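# Copy the reference drawing onto the paper pad with a brush pen

## Task

Reproduce the reference image named 'drawing' on the paper pad, using the brush pen. The image shows the entire sheet, and its top edge corresponds to the pad's long side farthest from the robot. The scrap strip next to the pad is not scored.

## Robot and tools

Robot: two arms, left_arm and right_arm, each ending in a five-fingered hand. right_arm has a right hand, and left_arm has its mirror image. Base positions in the scene frame are left_arm (+0.014, +0.495, 0) m and right_arm (-0.063, -0.387, 0) m, each turned very slightly about z.

Frames: the scene frame has its origin on the table surface, halfway between the nominal bases. +z points up, +x points out across the table, and left_arm sits on the +y side. Image left and right do not match these names. Each arm reports its hand pose, velocities and Hand target in its own base frame. Fixed cameras and the table are given in the scene frame.

Hand point axes: +z runs along the straightened fingers toward the tips. +y points out of the palm face. On the right hand +x runs across the palm away from the thumb; on the left hand +x points toward the thumb. A rigid mast sticks out near the wrist on the palm side and can strike objects.

Row layout: every row is 48 numbers, each in [-1, 1]. A row covers both arms even when one arm stays still. The order is:
- left_arm dx, dy, dz, rx, ry, rz;
- 16 left hand motor goals;
- left current_limit, speed;
- then the same 24 numbers for right_arm.

The pose numbers are offsets, not poses. They count from that arm's Hand target at the start of the action or move, along the arm's base axes. 1.0 equals 0.6 m for dx, dy, dz, or 180 degrees for the rotation. rx, ry, rz form one rotation vector, turning about the Hand target position. Six zeros re-request the current Hand target. Sending the same offset again moves the arm further.

Hand motor order: index_mcp, index_abd, index_pip, index_dip, middle_mcp, middle_abd, middle_pip, middle_dip, ring_mcp, ring_abd, ring_pip, ring_dip, thumb_cmc, thumb_axl, thumb_mcp, thumb_ipl. These are absolute goal angles scaled between each hinge's stops. Lower values curl the fingers toward the palm. The straight values are:
- _mcp +0.75, _pip +0.58, _dip +0.70, _abd 0.00;
- thumb_cmc +0.71, thumb_axl +0.68, thumb_mcp +0.23, thumb_ipl +0.17.
A 0 in a hand column is a real goal, not 'no change'. To keep a grip, resend hand_goal, hand_current_limit and hand_speed. current_limit maps -1..+1 to 0..550 mA. speed sets the set-point rate to (speed+1)/2 of 8.5 rad/s. At the start these are +0.4 and -0.6.

execute_actions(actions, cameras): actions is a list of actions. Each action is up to 15 rows at 1/30 s per row. A short action repeats its last row to fill 15 steps. Every row within an action counts from the same start pose. An empty list returns the state with all camera images. cameras takes names, ["all"] or [].

move(target, speed, blend, stop_force, zero, blocking, cameras): drives straight-line paths for the hand points.
- target: one 48-number row, or up to 15 rows. All rows are offsets from the same Hand targets, not from the previous row. Give every row the same hand numbers.
- speed: m/s, from 0.002 to 3.6, default 0.25. Turning is capped at twice this in rad/s.
- blend: corner rounding in metres; 0 means stop at each target.
- stop_force: 3 to 120 N. It ends an arm's path when its wrist sensor feels that much push against the motion. Use it to touch down on the paper gently and slowly. Leave it out when lifting away from a contact. It is unreliable while the hand rotates.
- zero: true re-zeroes the sensor before the move.
- blocking=false: returns early; it cannot be combined with stop_force.
A move lasts between 0.5 and 10 s. It ends with a 'move:' line reading done, off_target, moving, held or fault, and the limits that acted (paced = pose clipped, held = steps withheld).

wait(seconds 0-10) lets time pass. stop brakes a running move. zoom_image(camera, region [x0,y0,x1,y1], at most 504 px per side) enlarges part of the latest image. show_instructions shows the reference image. zero_wrist_force(arm) re-zeroes one sensor. finished_scene ends the scene for good; call it only once the drawing is complete.

Results contain:
- end_effector_position (m) and end_effector_quat_wxyz in the base frame, plus velocities.
- Hand target: the commanded pose that the next offsets start from.
- Joint positions and torques.
- Wrist force and torque in the hand point's axes, plus the largest reading since the last one shown.
- hand_goal, hand_measured, hand_current_ma, and hand_state (moving, goal, blocked, overload).
The hand often stops a bit short of its target. Send the missing distance as a new offset.

Cameras: cam_high, cam_low and cam_above are 896x504; cam_left_wrist and cam_right_wrist are 616x616 fisheye. The given calibrations may be off by a few mm or degrees.

Avoid:
- Pressing the pen hard into the pad. The arms are stiff, and a small overshoot past firm contact can cause a fault stop: about 150 N outside force, or the joint torque limits (wrist joints about 15-17 N m).
- Fast impacts.
- Letting the pen or anything else fall or leave the table.
- Bringing the arms or hands into contact with each other.
- Paths passing near an arm's own base.
- Motor currents at 495 mA or more for 5 s, which shut a motor down.
- Motors overheating: warning at 70 °C, brakes at 85 °C.
The orientation command is clipped to within 32 degrees of the measured orientation per step.

Each tool is called after "Emit:" as name(argument=value, ...) on one line, values as JSON.

Reference images:

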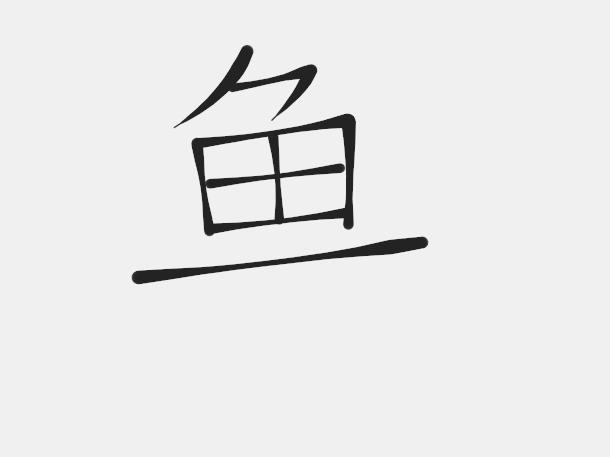

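## Session

Emit:
execute_actions(actions=[])

Emit:
show_instructions()

Scene clock: 0.00 s.
left_arm: end_effector_position=(+0.7610, -0.1381, +0.2395) hand_goal=(+0.754, +0.000, +0.576, +0.696, +0.754, +0.000, +0.576, +0.696, +0.754, +0.000, +0.576, +0.696, +0.714, +0.678, +0.226, +0.168) hand_measured=(+0.754, +0.000, +0.576, +0.696, +0.754, +0.000, +0.576, +0.696, +0.754, +0.000, +0.576, +0.696, +0.714, +0.678, +0.226, +0.168) hand_current_ma=(+0, +0, +0, +0, +0, +0, +0, +0, +0, +0, +0, +0, +0, +0, +0, +0) hand_state=(goal, goal, goal, goal, goal, goal, goal, goal, goal, goal, goal, goal, goal, goal, goal, goal) hand_current_limit=0.40 hand_speed=-0.60 end_effector_quat_wxyz=(+0.079, +0.603, +0.789, +0.091) | right_arm: end_effector_position=(+0.6153, -0.0679, +0.3553) hand_goal=(+0.754, +0.000, +0.576, +0.696, +0.754, +0.000, +0.576, +0.696, +0.754, +0.000, +0.576, +0.696, +0.714, +0.678, +0.226, +0.168) hand_measured=(+0.754, +0.000, +0.576, +0.696, +0.754, +0.000, +0.576, +0.696, +0.754, +0.000, +0.576, +0.696, +0.714, +0.678, +0.226, +0.168) hand_current_ma=(+0, +0, +0, +0, +0, +0, +0, +0, +0, +0, +0, +0, +0, +0, +0, +0) hand_state=(goal, goal, goal, goal, goal, goal, goal, goal, goal, goal, goal, goal, goal, goal, goal, goal) hand_current_limit=0.40 hand_speed=-0.60 end_effector_quat_wxyz=(+0.580, -0.548, -0.471, -0.376)
Joint positions: left_arm=[3.049 -2.01 -1.462 -1.009 1.641 -0.351] | right_arm=[-0.695 -0.986 1.001 -0.077 -0.831 -1.244]
Joint velocities: within noise
Joint torques (N m): no reading
Motor temperatures (°C): left_arm=[31 26 31 39 37 37] | right_arm=[29 28 28 35 34 36]
Wrist force (N): no reading
Wrist torque (N m): no reading
Wrist force, peak (N): no reading
Hand target: left_arm +0.7610, -0.1381, +0.2395; +0.079, +0.603, +0.789, +0.091 | right_arm +0.6153, -0.0679, +0.3553; +0.580, -0.548, -0.471, -0.376

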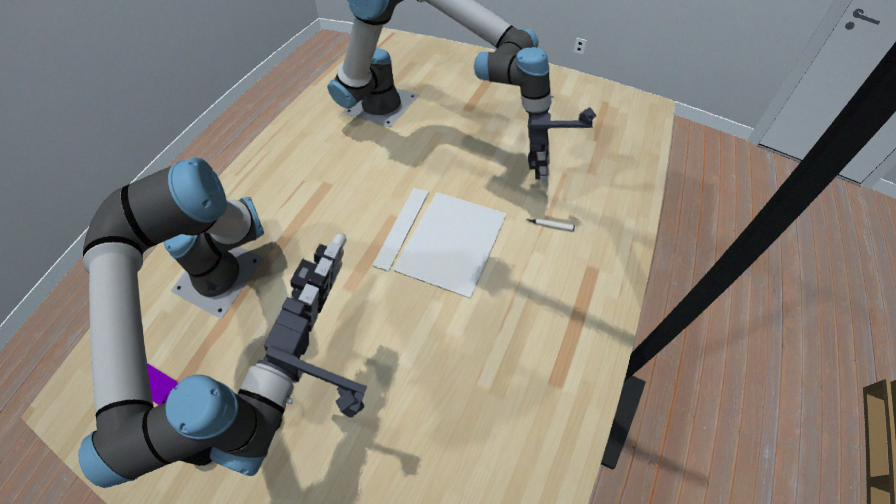

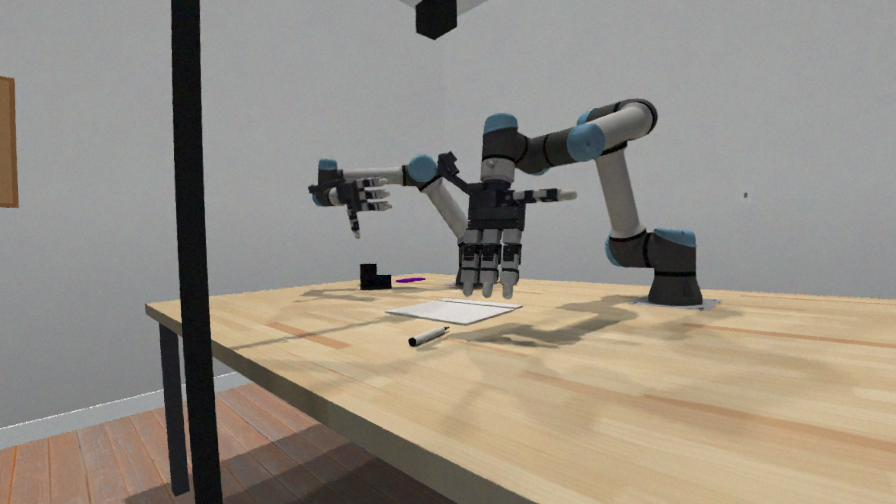

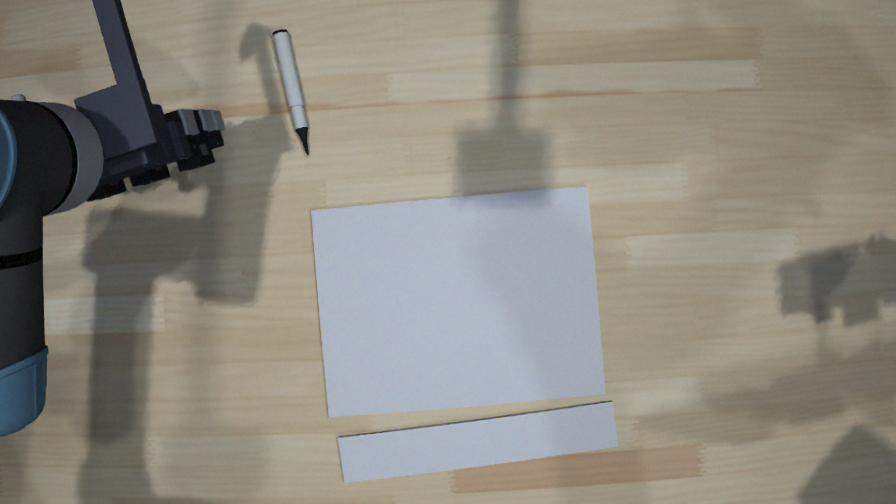

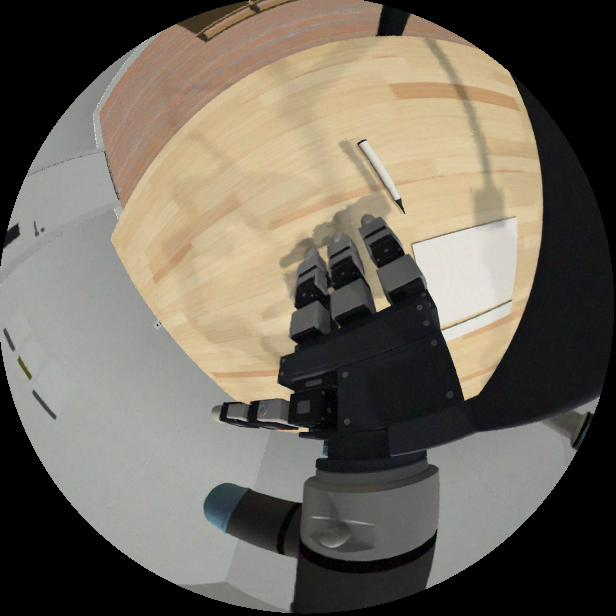

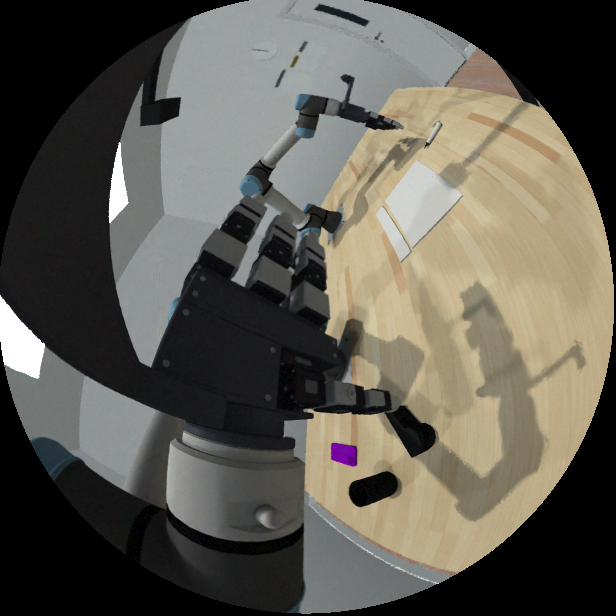

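Reference images for this scene: drawing.

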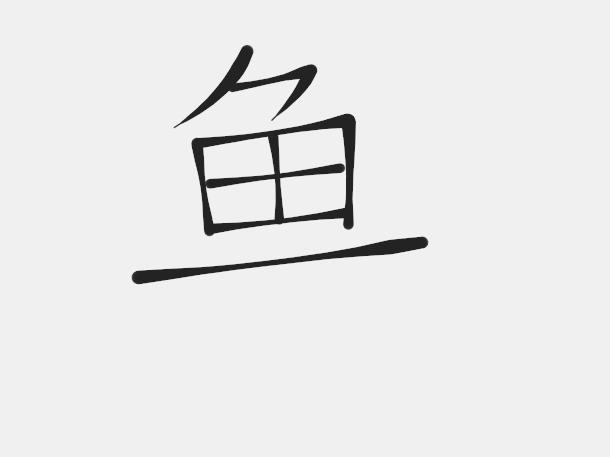

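Emit:
zoom_image(camera="cam_above", region=[240, 10, 360, 170])

Emit:
zoom_image(camera="cam_above", region=[290, 160, 640, 500])

Emit:
zoom_image(camera="cam_low", region=[370, 280, 570, 360])

Emit:
zoom_image(camera="cam_left_wrist", region=[260, 120, 460, 320])

Scaled by 3.150 from the camera's 896x504 image, which has a finer 1280x720 frame.

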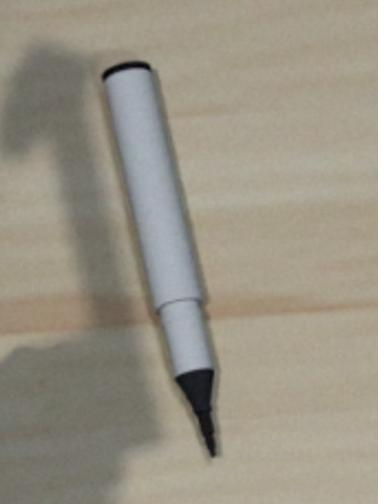

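Scaled by 1.440 from the camera's 896x504 image, which has a finer 1280x720 frame.

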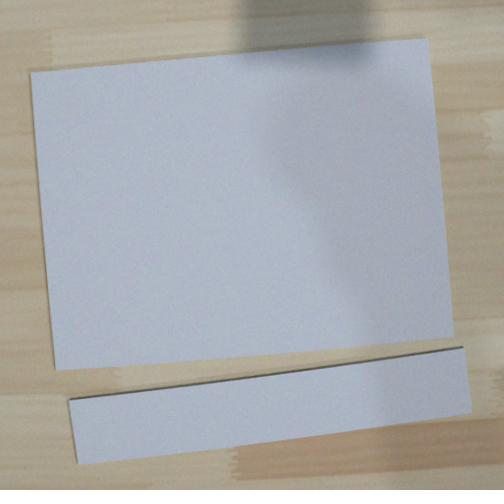

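Scaled by 2.520 from the camera's 896x504 image, which has a finer 1280x720 frame.

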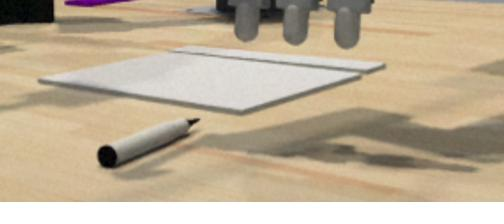

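Scaled by 2.520 from the camera's 616x616 image, which has a finer 880x880 frame.

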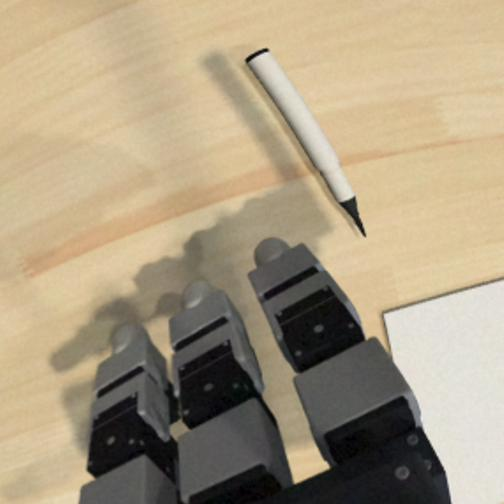

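Emit:
move(target=[0,0,0.1,0,0,0.494, 0.529,0,-0.689,0.378, 0.529,0,-0.689,0.378, 0.529,0,-0.689,0.378, -0.657,0.678,0.303,-0.066, 0.4,-0.6, 0,0,0,0,0,0, 0.754,0,0.576,0.696,0.754,0,0.576,0.696,0.754,0,0.576,0.696,0.714,0.678,0.226,0.168,0.4,-0.6], cameras=["cam_high","cam_low","cam_left_wrist","cam_above"])

Scene clock: 187.37 s.
left_arm: end_effector_position=(+0.7600, -0.1377, +0.2989) hand_goal=(+0.530, +0.000, -0.688, +0.378, +0.530, +0.000, -0.688, +0.378, +0.530, +0.000, -0.688, +0.378, -0.656, +0.678, +0.304, -0.066) hand_measured=(+0.538, +0.000, -0.680, +0.382, +0.538, +0.000, -0.680, +0.380, +0.538, +0.000, -0.682, +0.382, -0.654, +0.678, +0.294, -0.066) hand_current_ma=(+8, +0, +6, +2, +7, +0, +6, +1, +7, +0, +5, +2, +1, +0, -12, +0) hand_state=(goal, goal, goal, goal, goal, goal, goal, goal, goal, goal, goal, goal, goal, goal, goal, goal) hand_current_limit=0.40 hand_speed=-0.60 end_effector_quat_wxyz=(+0.003, -0.118, +0.986, +0.118) end_effector_velocity=(+0.000, -0.001, +0.003) end_effector_angular_velocity=(-0.001, -0.005, +0.000) | right_arm: end_effector_position=(+0.6153, -0.0679, +0.3553) hand_goal=(+0.754, +0.000, +0.576, +0.696, +0.754, +0.000, +0.576, +0.696, +0.754, +0.000, +0.576, +0.696, +0.714, +0.678, +0.226, +0.168) hand_measured=(+0.754, +0.002, +0.576, +0.696, +0.754, +0.002, +0.576, +0.696, +0.754, +0.002, +0.576, +0.696, +0.714, +0.678, +0.226, +0.168) hand_current_ma=(+0, +0, +0, +0, +0, +0, +0, +0, +0, +0, +0, +0, +0, +0, +0, +0) hand_state=(goal, goal, goal, goal, goal, goal, goal, goal, goal, goal, goal, goal, goal, goal, goal, goal) hand_current_limit=0.40 hand_speed=-0.60 end_effector_quat_wxyz=(+0.580, -0.548, -0.471, -0.376)
Joint positions: left_arm=[2.98 -2.686 -0.035 -2.052 1.8 -1.978] | right_arm=[-0.695 -0.986 1.001 -0.077 -0.831 -1.244]
Joint velocities: left_arm=[-0.001 0.001 0.006 -0.002 0 -0.001] | right_arm=[within noise]
Joint torques (N m): left_arm=[-12.07 71.23 42.68 0.5 1.9 -0.91] | right_arm=[1.14 -46.01 -19.54 1.44 -0.05 -0.14]
Wrist force (N): left_arm=[-0.1 -0.2 0.4] | right_arm=[0.1 -0.2 0.1]
Wrist torque (N m): left_arm=[0.04 0.05 0.00] | right_arm=[-0.04 0.00 0.00]
Wrist force, peak (N): left_arm=[2.2 1.6 0.5] | right_arm=[0.0 -0.5 0.4]
Hand target: left_arm +0.7610, -0.1381, +0.2995; -0.008, -0.122, +0.985, +0.120 | right_arm +0.6153, -0.0679, +0.3553; +0.580, -0.548, -0.471, -0.376
Off the commanded pose: left_arm 0.001 m, 1 deg | right_arm 0.000 m, 0 deg.
elbow stopped short (left arm): the move would have taken joint 3 (elbow) straighter than the controller allows.
move: done
camera_calibration:
cam_left_wrist: T_world_to_cam=[[0.904195, -0.385724, -0.183434, -0.710773], [-0.235258, -0.808213, 0.539857, -0.135784], [-0.35649, -0.444982, -0.821527, 0.585133], [0, 0, 0, 1]] pos_world=[0.819327, -0.123531, 0.423627]
Images, in order (width x height): cam_high 896x504, cam_low 896x504, cam_above 896x504, cam_left_wrist 616x616.

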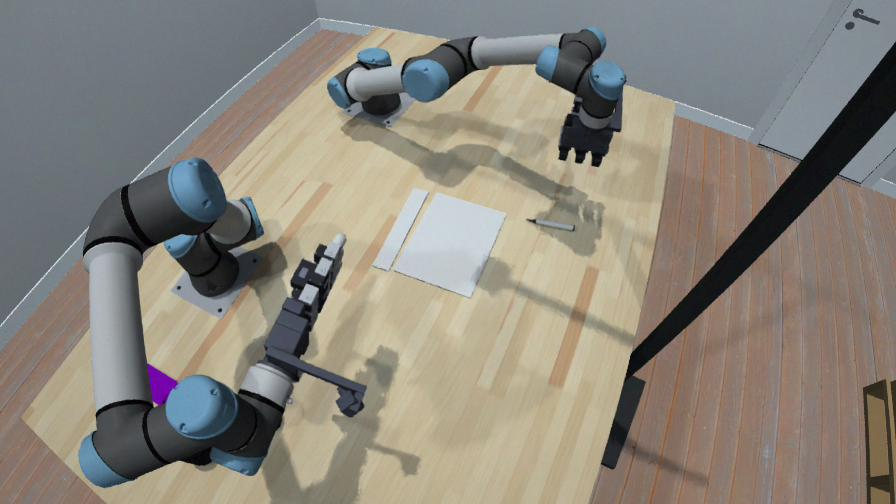

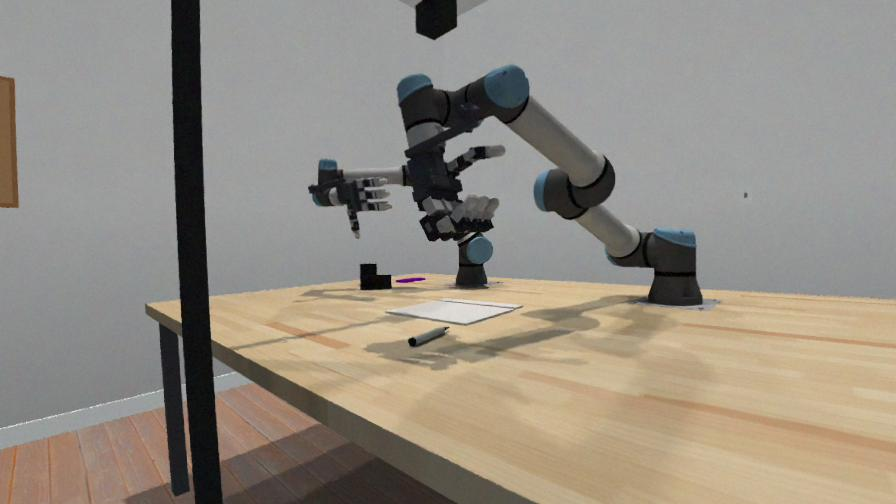

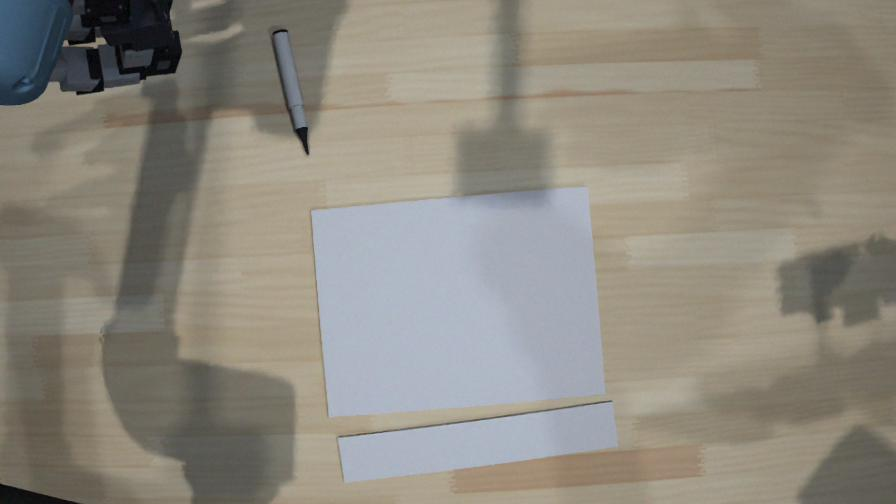

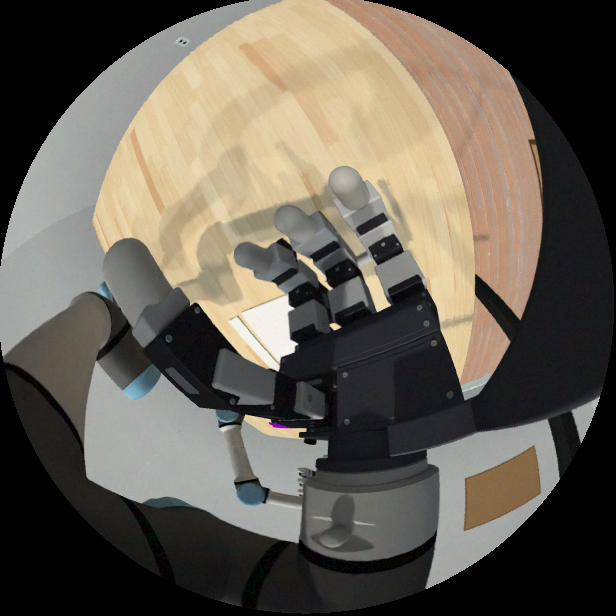

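Emit:
move(target=[0.0733,-0.3107,-0.30,-0.3707,-0.0931,0, 0.529,0,-0.689,0.378, 0.529,0,-0.689,0.378, 0.529,0,-0.689,0.378, -0.657,0.678,0.303,-0.066, 0.4,-0.6, 0,0,0,0,0,0, 0.754,0,0.576,0.696,0.754,0,0.576,0.696,0.754,0,0.576,0.696,0.714,0.678,0.226,0.168,0.4,-0.6], speed=0.2, cameras=["cam_high","cam_low","cam_left_wrist","cam_above"])

Scene clock: 205.00 s.
left_arm: end_effector_position=(+0.8049, -0.3244, +0.1192) hand_goal=(+0.530, +0.000, -0.688, +0.378, +0.530, +0.000, -0.688, +0.378, +0.530, +0.000, -0.688, +0.378, -0.656, +0.678, +0.304, -0.066) hand_measured=(+0.528, +0.000, -0.682, +0.382, +0.528, +0.000, -0.682, +0.380, +0.528, +0.000, -0.682, +0.382, -0.654, +0.678, +0.298, -0.066) hand_current_ma=(+0, +0, +5, +2, +0, +0, +5, +1, +0, +0, +4, +2, +1, +0, -7, +0) hand_state=(goal, goal, goal, goal, goal, goal, goal, goal, goal, goal, goal, goal, goal, goal, goal, goal) hand_current_limit=0.40 hand_speed=-0.60 end_effector_quat_wxyz=(+0.062, -0.114, +0.880, -0.458) | right_arm: end_effector_position=(+0.6153, -0.0679, +0.3553) hand_goal=(+0.754, +0.000, +0.576, +0.696, +0.754, +0.000, +0.576, +0.696, +0.754, +0.000, +0.576, +0.696, +0.714, +0.678, +0.226, +0.168) hand_measured=(+0.754, +0.002, +0.576, +0.696, +0.754, +0.002, +0.576, +0.696, +0.754, +0.002, +0.576, +0.696, +0.714, +0.678, +0.226, +0.168) hand_current_ma=(+0, +0, +0, +0, +0, +0, +0, +0, +0, +0, +0, +0, +0, +0, +0, +0) hand_state=(goal, goal, goal, goal, goal, goal, goal, goal, goal, goal, goal, goal, goal, goal, goal, goal) hand_current_limit=0.40 hand_speed=-0.60 end_effector_quat_wxyz=(+0.580, -0.548, -0.471, -0.376)
Joint positions: left_arm=[3.078 -2.505 -0.991 -0.786 0.683 -2.099] | right_arm=[-0.695 -0.986 1.001 -0.077 -0.831 -1.244]
Joint torques (N m): left_arm=[-10.46 83.65 42.64 3.19 -1.88 0] | right_arm=[1.67 -46.62 -20.4 1.52 0.01 -0.21]
Wrist force (N): left_arm=[-0.6 -1.3 0.9] | right_arm=[-0.1 -0.2 0.1]
Wrist torque (N m): left_arm=[0.00 0.14 -0.12] | right_arm=[-0.03 0.02 -0.02]
Wrist force, peak (N): left_arm=[-0.7 -0.5 2.0] | right_arm=[0.2 -0.4 0.3]
Hand target: left_arm +0.8050, -0.3245, +0.1195; +0.062, -0.113, +0.880, -0.458 | right_arm +0.6153, -0.0679, +0.3553; +0.580, -0.548, -0.471, -0.376
Off the commanded pose: left_arm 0.000 m, 0 deg | right_arm 0.000 m, 0 deg.
move: done
camera_calibration:
cam_left_wrist: T_world_to_cam=[[0.859659, -0.196126, 0.471721, -0.83706], [-0.453036, 0.134075, 0.881352, 0.261169], [-0.236102, -0.971369, 0.0264069, 0.00177822], [0, 0, 0, 1]] pos_world=[0.838326, -0.197459, 0.16463]
Images, in order (width x height): cam_high 896x504, cam_low 896x504, cam_above 896x504, cam_left_wrist 616x616.

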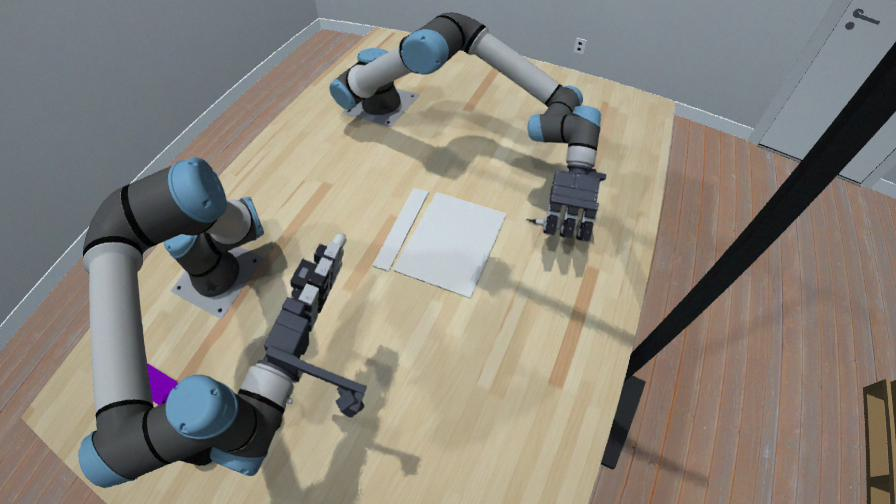

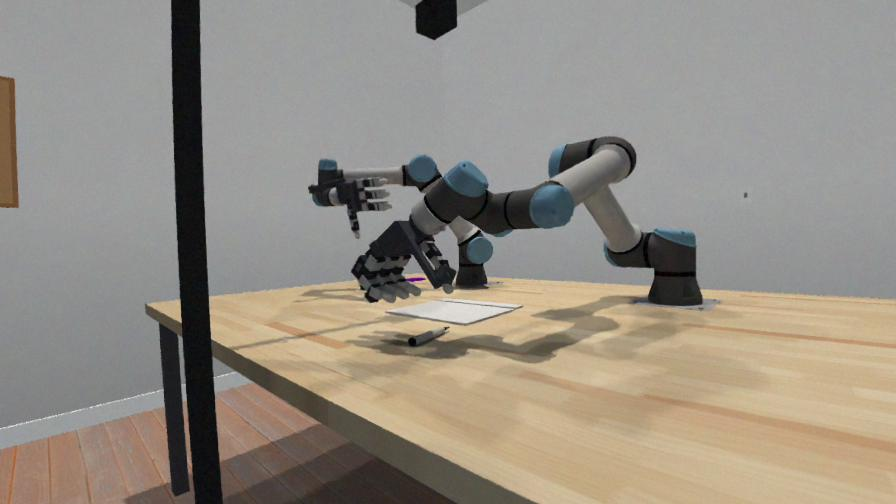

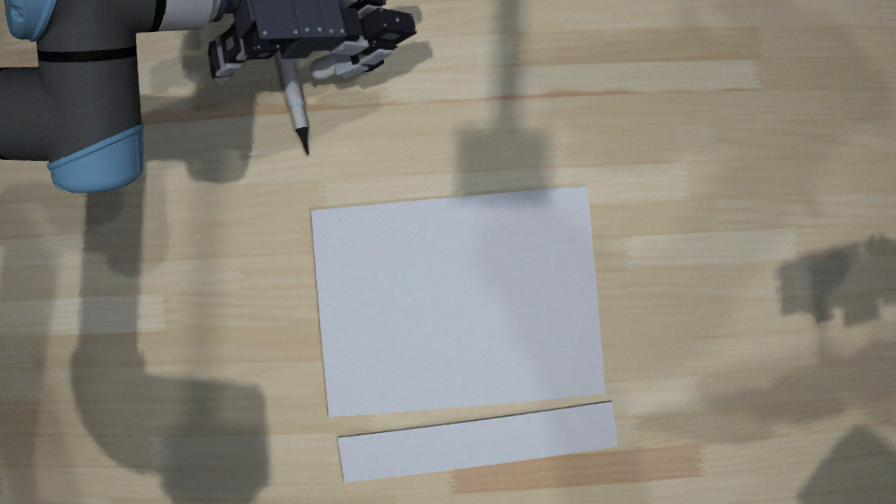

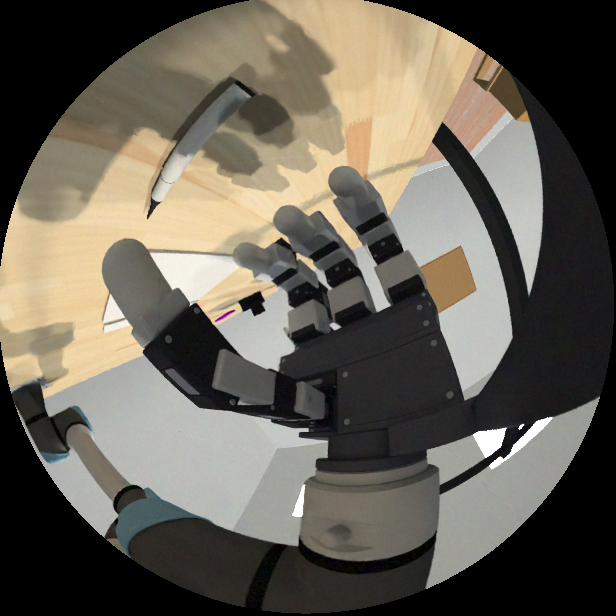

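Emit:
zoom_image(camera="cam_left_wrist", region=[130, 60, 290, 230])

Scaled by 2.965 from the camera's 616x616 image, which has a finer 880x880 frame.

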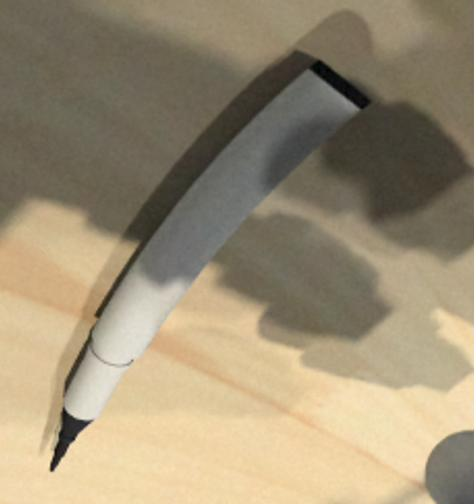

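Emit:
move(target=[-0.0067,-0.0075,-0.0825,0,0,0, 0.529,0,-0.689,0.378, 0.529,0,-0.689,0.378, 0.529,0,-0.689,0.378, -0.657,0.678,0.303,-0.066, 0.4,-0.6, 0,0,0,0,0,0, 0.754,0,0.576,0.696,0.754,0,0.576,0.696,0.754,0,0.576,0.696,0.714,0.678,0.226,0.168,0.4,-0.6], speed=0.1, cameras=["cam_low","cam_left_wrist"])

Emit:
zoom_image(camera="cam_low", region=[340, 240, 500, 360])

Emit:
zoom_image(camera="cam_left_wrist", region=[100, 80, 400, 380])

Scene clock: 288.60 s.
left_arm: end_effector_position=(+0.8007, -0.3291, +0.0694) hand_goal=(+0.530, +0.000, -0.688, +0.378, +0.530, +0.000, -0.688, +0.378, +0.530, +0.000, -0.688, +0.378, -0.656, +0.678, +0.304, -0.066) hand_measured=(+0.528, +0.000, -0.682, +0.382, +0.528, +0.000, -0.682, +0.380, +0.528, +0.000, -0.682, +0.382, -0.654, +0.678, +0.298, -0.066) hand_current_ma=(-1, +0, +5, +2, -1, +0, +5, +1, -1, +0, +3, +2, +1, +0, -6, +0) hand_state=(goal, goal, goal, goal, goal, goal, goal, goal, goal, goal, goal, goal, goal, goal, goal, goal) hand_current_limit=0.40 hand_speed=-0.60 end_effector_quat_wxyz=(+0.062, -0.114, +0.880, -0.458) | right_arm: end_effector_position=(+0.6153, -0.0679, +0.3553) hand_goal=(+0.754, +0.000, +0.576, +0.696, +0.754, +0.000, +0.576, +0.696, +0.754, +0.000, +0.576, +0.696, +0.714, +0.678, +0.226, +0.168) hand_measured=(+0.754, +0.002, +0.576, +0.696, +0.754, +0.002, +0.576, +0.696, +0.754, +0.002, +0.576, +0.696, +0.714, +0.678, +0.226, +0.168) hand_current_ma=(+0, +0, +0, +0, +0, +0, +0, +0, +0, +0, +0, +0, +0, +0, +0, +0) hand_state=(goal, goal, goal, goal, goal, goal, goal, goal, goal, goal, goal, goal, goal, goal, goal, goal) hand_current_limit=0.40 hand_speed=-0.60 end_effector_quat_wxyz=(+0.580, -0.548, -0.471, -0.376)
Joint positions: left_arm=[3.071 -2.553 -1.037 -0.686 0.685 -2.107] | right_arm=[-0.695 -0.986 1.001 -0.077 -0.831 -1.244]
Joint torques (N m): left_arm=[-3.16 86.51 43.18 0.58 -0.43 0.38] | right_arm=[1.56 -47.01 -20.66 1.66 -0.06 -0.42]
Wrist force (N): left_arm=[-0.6 -1.1 1.2] | right_arm=[0.0 0.0 0.0]
Wrist torque (N m): left_arm=[-0.02 0.13 -0.11] | right_arm=[-0.01 0.00 0.00]
Wrist force, peak (N): left_arm=[-0.8 -3.9 -0.5] | right_arm=[0.0 -0.4 0.4]
Hand target: left_arm +0.8009, -0.3290, +0.0700; +0.062, -0.113, +0.880, -0.458 | right_arm +0.6153, -0.0679, +0.3553; +0.580, -0.548, -0.471, -0.376
Off the commanded pose: left_arm 0.001 m, 0 deg | right_arm 0.000 m, 0 deg.
move: done
camera_calibration:
cam_left_wrist: T_world_to_cam=[[0.859756, -0.196256, 0.47149, -0.811066], [-0.452741, 0.134298, 0.88147, 0.303633], [-0.236314, -0.971312, 0.0266106, -0.00237282], [0, 0, 0, 1]] pos_world=[0.834226, -0.202259, 0.11483]
Images, in order (width x height): cam_low 896x504, cam_left_wrist 616x616.

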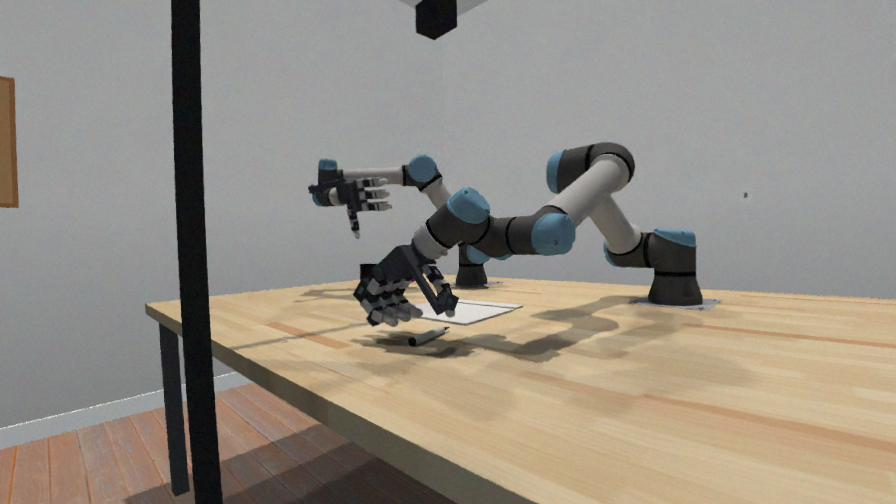

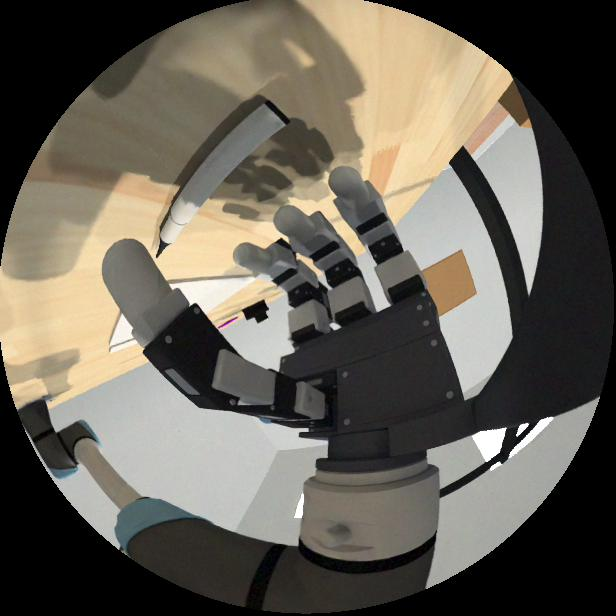

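Scaled by 3.150 from the camera's 896x504 image, which has a finer 1280x720 frame.

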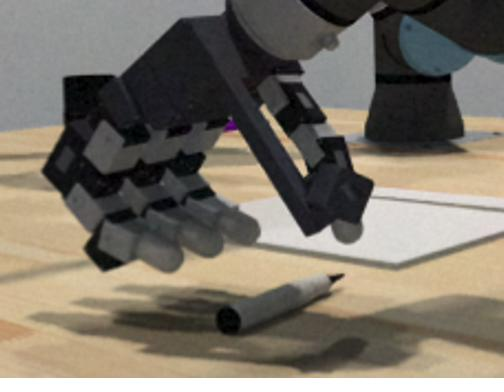

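Scaled by 1.680 from the camera's 616x616 image, which has a finer 880x880 frame.

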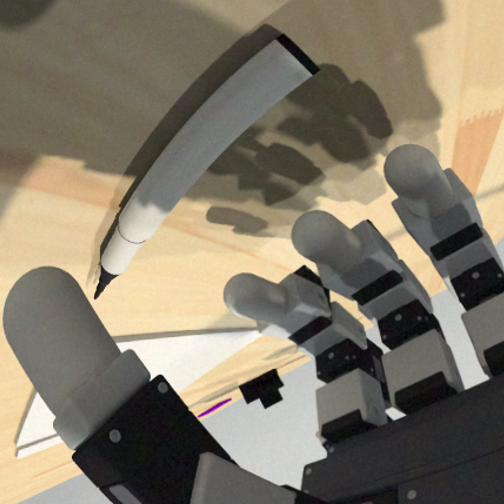

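Emit:
move(target=[0,0,-0.075,0,0,0, 0.529,0,-0.689,0.378, 0.529,0,-0.689,0.378, 0.529,0,-0.689,0.378, -0.657,0.678,0.303,-0.066, 0.4,-0.6, 0,0,0,0,0,0, 0.754,0,0.576,0.696,0.754,0,0.576,0.696,0.754,0,0.576,0.696,0.714,0.678,0.226,0.168,0.4,-0.6], speed=0.015, stop_force=4, cameras=["cam_low","cam_left_wrist"])

Emit:
zoom_image(camera="cam_low", region=[340, 240, 500, 360])

Emit:
zoom_image(camera="cam_left_wrist", region=[100, 80, 400, 380])

Scene clock: 340.13 s.
left_arm: end_effector_position=(+0.8009, -0.3290, +0.0332) hand_goal=(+0.530, +0.000, -0.688, +0.378, +0.530, +0.000, -0.688, +0.378, +0.530, +0.000, -0.688, +0.378, -0.656, +0.678, +0.304, -0.066) hand_measured=(+0.528, +0.000, -0.682, +0.382, +0.530, +0.000, -0.686, +0.380, +0.536, +0.002, -0.700, +0.382, -0.654, +0.678, +0.298, -0.066) hand_current_ma=(-1, +0, +5, +2, +0, +0, +1, +1, +4, +0, -11, +2, +1, +0, -6, +0) hand_state=(goal, goal, goal, goal, goal, goal, goal, goal, goal, goal, goal, goal, goal, goal, goal, goal) hand_current_limit=0.40 hand_speed=-0.60 end_effector_quat_wxyz=(+0.062, -0.113, +0.880, -0.458) | right_arm: end_effector_position=(+0.6153, -0.0679, +0.3553) hand_goal=(+0.754, +0.000, +0.576, +0.696, +0.754, +0.000, +0.576, +0.696, +0.754, +0.000, +0.576, +0.696, +0.714, +0.678, +0.226, +0.168) hand_measured=(+0.754, +0.002, +0.576, +0.696, +0.754, +0.002, +0.576, +0.696, +0.754, +0.002, +0.576, +0.696, +0.714, +0.678, +0.226, +0.168) hand_current_ma=(+0, +0, +0, +0, +0, +0, +0, +0, +0, +0, +0, +0, +0, +0, +0, +0) hand_state=(goal, goal, goal, goal, goal, goal, goal, goal, goal, goal, goal, goal, goal, goal, goal, goal) hand_current_limit=0.40 hand_speed=-0.60 end_effector_quat_wxyz=(+0.580, -0.548, -0.471, -0.376)
Joint positions: left_arm=[3.072 -2.598 -1.049 -0.628 0.685 -2.107] | right_arm=[-0.695 -0.986 1.001 -0.077 -0.831 -1.244]
Joint torques (N m): left_arm=[10.93 84.01 34.91 0.74 0.21 -0.33] | right_arm=[2.08 -48.47 -20.89 1.61 -0.15 -0.68]
Wrist force (N): left_arm=[-0.9 -4.2 -0.4] | right_arm=[0.0 0.0 0.0]
Wrist torque (N m): left_arm=[0.04 0.07 0.03] | right_arm=[-0.01 0.01 -0.01]
Wrist force, peak (N): left_arm=[0.9 -8.8 -3.0] | right_arm=[0.0 -0.6 -0.2]
Hand target: left_arm +0.8010, -0.3290, +0.0333; +0.062, -0.113, +0.880, -0.458 (not the last commanded pose) | right_arm +0.6153, -0.0679, +0.3553; +0.580, -0.548, -0.471, -0.376
Off the commanded pose: left_arm 0.008 m, 0 deg | right_arm 0.000 m, 0 deg.
move: contact (left_arm)
camera_calibration:
cam_left_wrist: T_world_to_cam=[[0.859337, -0.196229, 0.472264, -0.793771], [-0.453538, 0.13429, 0.881061, 0.336269], [-0.23631, -0.971319, 0.0264033, -0.00127673], [0, 0, 0, 1]] pos_world=[0.834326, -0.202159, 0.0786301]
Images, in order (width x height): cam_low 896x504, cam_left_wrist 616x616.

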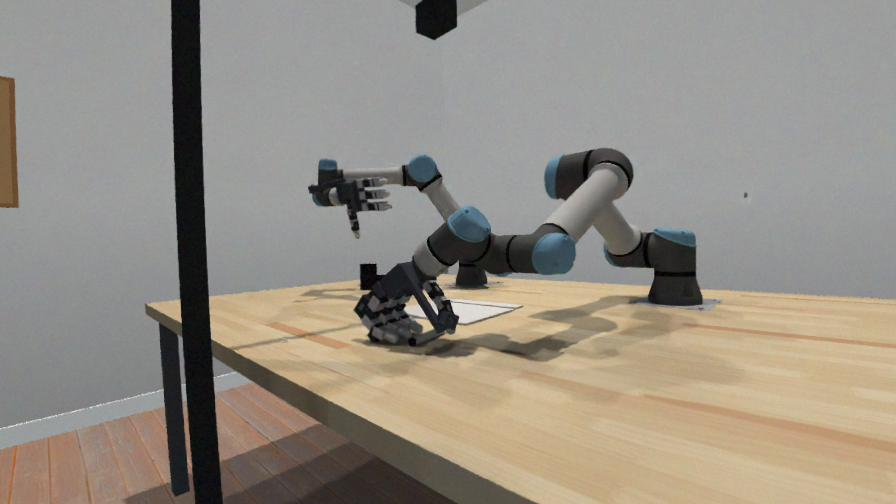

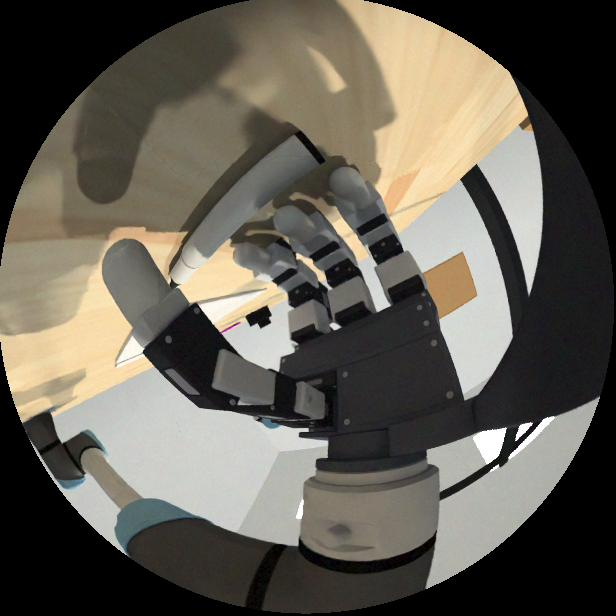

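Scaled by 3.150 from the camera's 896x504 image, which has a finer 1280x720 frame.

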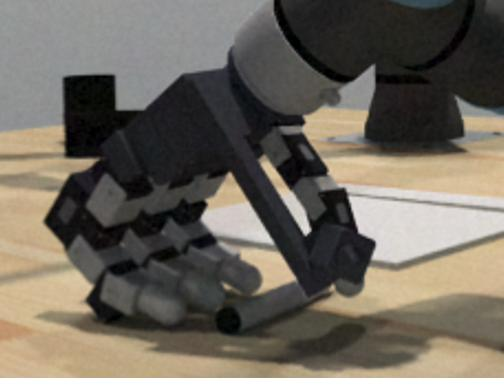

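Scaled by 1.680 from the camera's 616x616 image, which has a finer 880x880 frame.

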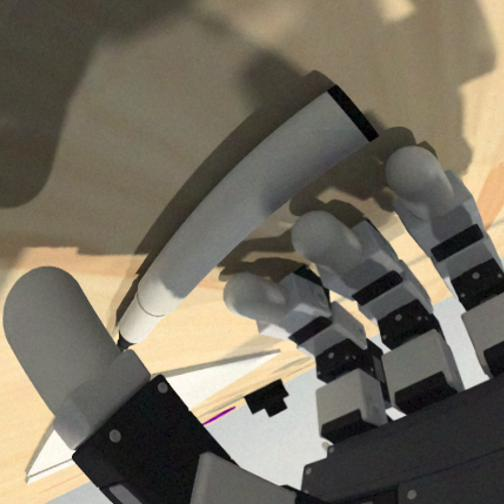

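Emit:
move(target=[0.0028,0.006,0.0037,0,0,-0.01167, 0.529,0,-0.689,0.378, 0.529,0,-0.689,0.378, 0.685,0,-0.956,0.333, -0.657,0.678,0.303,-0.066, 0.4,-0.6, 0,0,0,0,0,0, 0.754,0,0.576,0.696,0.754,0,0.576,0.696,0.754,0,0.576,0.696,0.714,0.678,0.226,0.168,0.4,-0.6], speed=0.03, cameras=["cam_left_wrist"])

Emit:
zoom_image(camera="cam_left_wrist", region=[100, 80, 400, 380])

Scene clock: 357.60 s.
left_arm: end_effector_position=(+0.8027, -0.3254, +0.0357) hand_goal=(+0.530, +0.000, -0.688, +0.378, +0.530, +0.000, -0.688, +0.378, +0.686, +0.000, -0.956, +0.334, -0.656, +0.678, +0.304, -0.066) hand_measured=(+0.528, +0.000, -0.682, +0.382, +0.528, +0.000, -0.686, +0.380, +0.676, +0.002, -0.950, +0.338, -0.654, +0.678, +0.298, -0.066) hand_current_ma=(-1, +0, +5, +2, +0, +0, +1, +1, -11, +0, +4, +2, +1, +0, -6, +0) hand_state=(goal, goal, goal, goal, goal, goal, goal, goal, goal, goal, goal, goal, goal, goal, goal, goal) hand_current_limit=0.40 hand_speed=-0.60 end_effector_quat_wxyz=(+0.054, -0.097, +0.882, -0.459) end_effector_velocity=(+0.000, +0.000, -0.001) end_effector_angular_velocity=(+0.001, -0.001, +0.003) | right_arm: end_effector_position=(+0.6153, -0.0679, +0.3553) hand_goal=(+0.754, +0.000, +0.576, +0.696, +0.754, +0.000, +0.576, +0.696, +0.754, +0.000, +0.576, +0.696, +0.714, +0.678, +0.226, +0.168) hand_measured=(+0.754, +0.002, +0.576, +0.696, +0.754, +0.002, +0.576, +0.696, +0.754, +0.002, +0.576, +0.696, +0.714, +0.678, +0.226, +0.168) hand_current_ma=(+0, +0, +0, +0, +0, +0, +0, +0, +0, +0, +0, +0, +0, +0, +0, +0) hand_state=(goal, goal, goal, goal, goal, goal, goal, goal, goal, goal, goal, goal, goal, goal, goal, goal) hand_current_limit=0.40 hand_speed=-0.60 end_effector_quat_wxyz=(+0.580, -0.548, -0.471, -0.376)
Joint positions: left_arm=[3.077 -2.599 -1.028 -0.696 0.668 -2.045] | right_arm=[-0.695 -0.986 1.001 -0.077 -0.831 -1.244]
Joint velocities: left_arm=[0 -0.002 -0.001 0.007 0.002 -0.004] | right_arm=[within noise]
Joint torques (N m): left_arm=[5.1 31.91 23.46 4.38 -0.29 -1.03] | right_arm=[1.3 -48.09 -20.48 1.75 -0.23 -0.67]
Wrist force (N): left_arm=[-0.8 -1.4 1.2] | right_arm=[0.1 -0.3 0.2]
Wrist torque (N m): left_arm=[-0.06 0.16 -0.30] | right_arm=[-0.05 -0.03 0.01]
Wrist force, peak (N): left_arm=[-0.7 -4.5 -0.2] | right_arm=[0.2 -0.6 0.1]
Hand target: left_arm +0.8026, -0.3254, +0.0355; +0.054, -0.097, +0.882, -0.459 | right_arm +0.6153, -0.0679, +0.3553; +0.580, -0.548, -0.471, -0.376
Off the commanded pose: left_arm 0.000 m, 0 deg | right_arm 0.000 m, 0 deg.
move: done
camera_calibration:
cam_left_wrist: T_world_to_cam=[[0.851406, -0.227475, 0.472613, -0.79969], [-0.448629, 0.150988, 0.880871, 0.335931], [-0.271735, -0.962007, 0.0264996, 0.0340427], [0, 0, 0, 1]] pos_world=[0.84082, -0.199882, 0.0811303]
Images, in order (width x height): cam_left_wrist 616x616.

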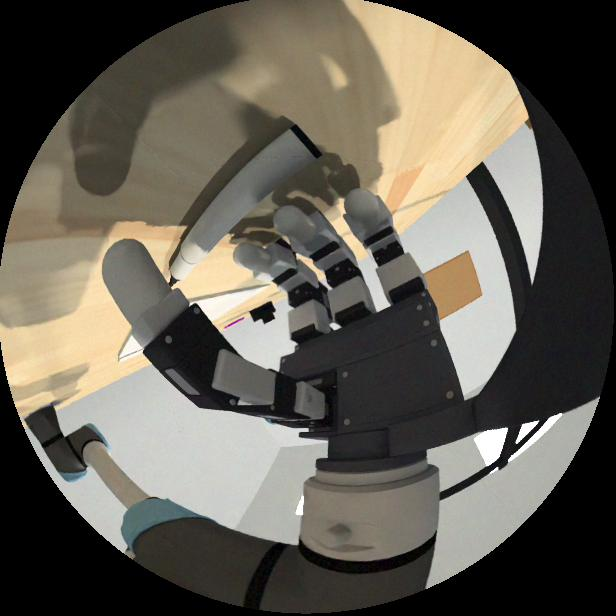

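Scaled by 1.680 from the camera's 616x616 image, which has a finer 880x880 frame.

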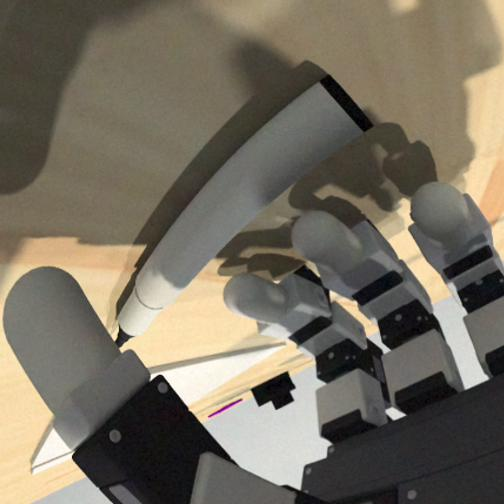

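Emit:
move(target=[[0.0088,0.0068,0,0,0,0, 0.529,0,-0.689,0.378, 0.529,0,-0.689,0.378, 0.685,0,-0.956,0.333, -0.657,0.678,0.303,-0.066, 0.4,-0.6, 0,0,0,0,0,0, 0.754,0,0.576,0.696,0.754,0,0.576,0.696,0.754,0,0.576,0.696,0.714,0.678,0.226,0.168,0.4,-0.6],[0.0088,0.0068,0,0,0,0, 0.274,0,-0.635,0.594, 0.274,0,-0.635,0.594, 0.685,0,-0.956,0.333, -0.657,0.678,0.1685,-0.066, 0.4,-0.85, 0,0,0,0,0,0, 0.754,0,0.576,0.696,0.754,0,0.576,0.696,0.754,0,0.576,0.696,0.714,0.678,0.226,0.168,0.4,-0.6]], speed=0.03, cameras=["cam_left_wrist","cam_low"])

Emit:
zoom_image(camera="cam_left_wrist", region=[100, 80, 400, 380])

Emit:
zoom_image(camera="cam_low", region=[340, 240, 500, 360])

Scene clock: 374.13 s.
left_arm: end_effector_position=(+0.8079, -0.3213, +0.0353) hand_goal=(+0.274, +0.000, -0.634, +0.594, +0.274, +0.000, -0.634, +0.594, +0.686, +0.000, -0.956, +0.334, -0.656, +0.678, +0.168, -0.066) hand_measured=(+0.276, +0.000, -0.634, +0.592, +0.276, -0.002, -0.634, +0.592, +0.676, +0.002, -0.950, +0.338, -0.654, +0.678, +0.168, -0.066) hand_current_ma=(+0, +0, +0, -1, +0, +0, +0, -1, -9, +0, +4, +2, +1, +0, +0, +0) hand_state=(goal, goal, goal, goal, goal, goal, goal, goal, goal, goal, goal, goal, goal, goal, goal, goal) hand_current_limit=0.40 hand_speed=-0.85 end_effector_quat_wxyz=(+0.054, -0.097, +0.882, -0.459) | right_arm: end_effector_position=(+0.6153, -0.0679, +0.3553) hand_goal=(+0.754, +0.000, +0.576, +0.696, +0.754, +0.000, +0.576, +0.696, +0.754, +0.000, +0.576, +0.696, +0.714, +0.678, +0.226, +0.168) hand_measured=(+0.754, +0.002, +0.576, +0.696, +0.754, +0.002, +0.576, +0.696, +0.754, +0.002, +0.576, +0.696, +0.714, +0.678, +0.226, +0.168) hand_current_ma=(+0, +0, +0, +0, +0, +0, +0, +0, +0, +0, +0, +0, +0, +0, +0, +0) hand_state=(goal, goal, goal, goal, goal, goal, goal, goal, goal, goal, goal, goal, goal, goal, goal, goal) hand_current_limit=0.40 hand_speed=-0.60 end_effector_quat_wxyz=(+0.580, -0.548, -0.471, -0.376)
Joint positions: left_arm=[3.083 -2.608 -1.008 -0.714 0.666 -2.037] | right_arm=[-0.695 -0.986 1.001 -0.077 -0.831 -1.244]
Joint torques (N m): left_arm=[-13.03 83.78 6.32 0.65 -0.18 -1] | right_arm=[2.33 -49.59 -21.12 1.65 -0.09 -0.85]
Wrist force (N): left_arm=[-0.8 -1.3 1.2] | right_arm=[0.1 -0.1 0.4]
Wrist torque (N m): left_arm=[-0.02 0.17 -0.31] | right_arm=[-0.05 -0.01 0.00]
Wrist force, peak (N): left_arm=[-1.2 -11.7 2.0] | right_arm=[-0.2 -0.2 0.5]
Hand target: left_arm +0.8079, -0.3214, +0.0355; +0.054, -0.097, +0.882, -0.459 | right_arm +0.6153, -0.0679, +0.3553; +0.580, -0.548, -0.471, -0.376
Off the commanded pose: left_arm 0.000 m, 0 deg | right_arm 0.000 m, 0 deg.
move: done
camera_calibration:
cam_left_wrist: T_world_to_cam=[[0.85156, -0.227577, 0.472286, -0.803082], [-0.448334, 0.150821, 0.88105, 0.337568], [-0.271738, -0.962009, 0.0264029, 0.0393905], [0, 0, 0, 1]] pos_world=[0.84592, -0.195782, 0.0808301]
Images, in order (width x height): cam_low 896x504, cam_left_wrist 616x616.

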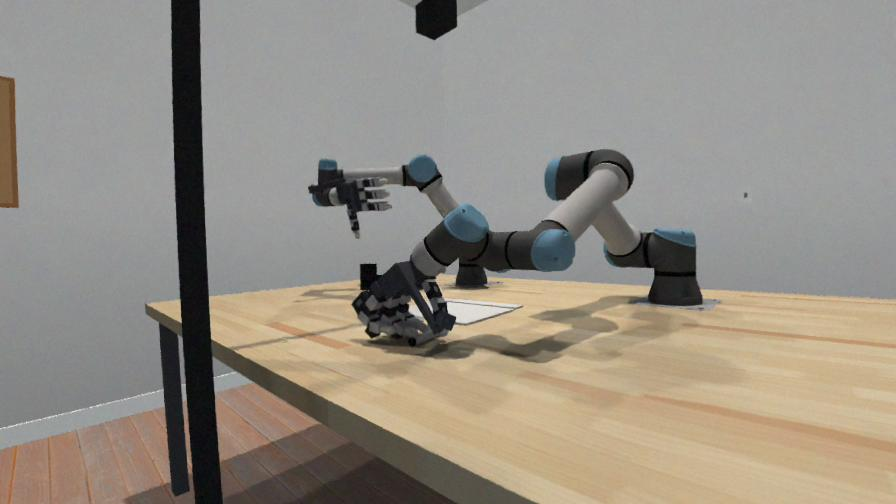

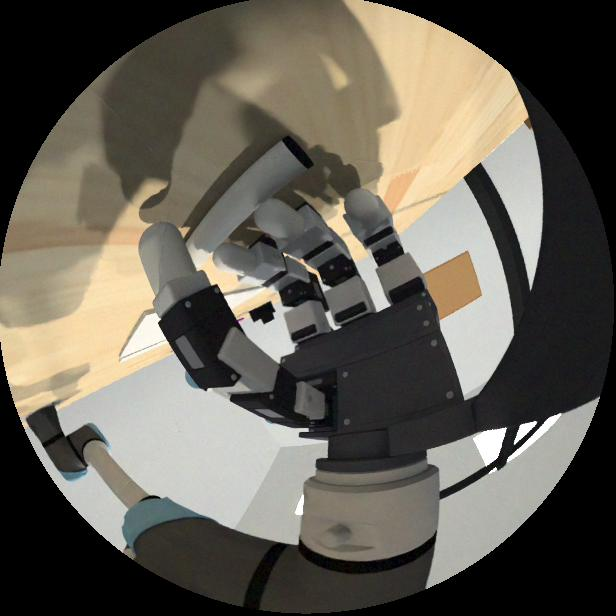

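Scaled by 1.680 from the camera's 616x616 image, which has a finer 880x880 frame.

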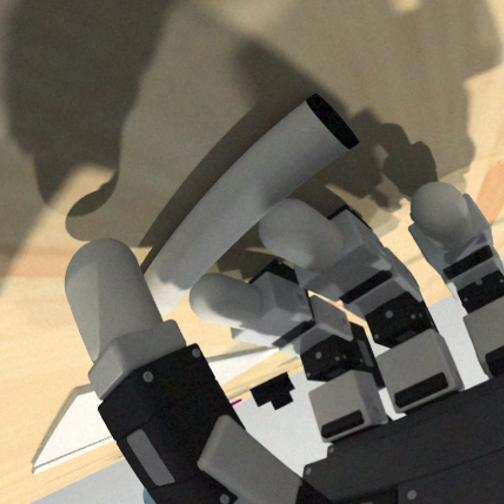

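Scaled by 3.150 from the camera's 896x504 image, which has a finer 1280x720 frame.

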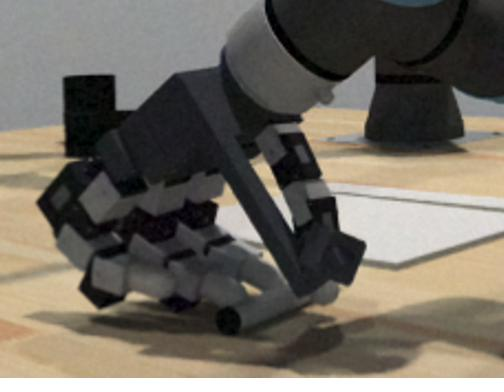

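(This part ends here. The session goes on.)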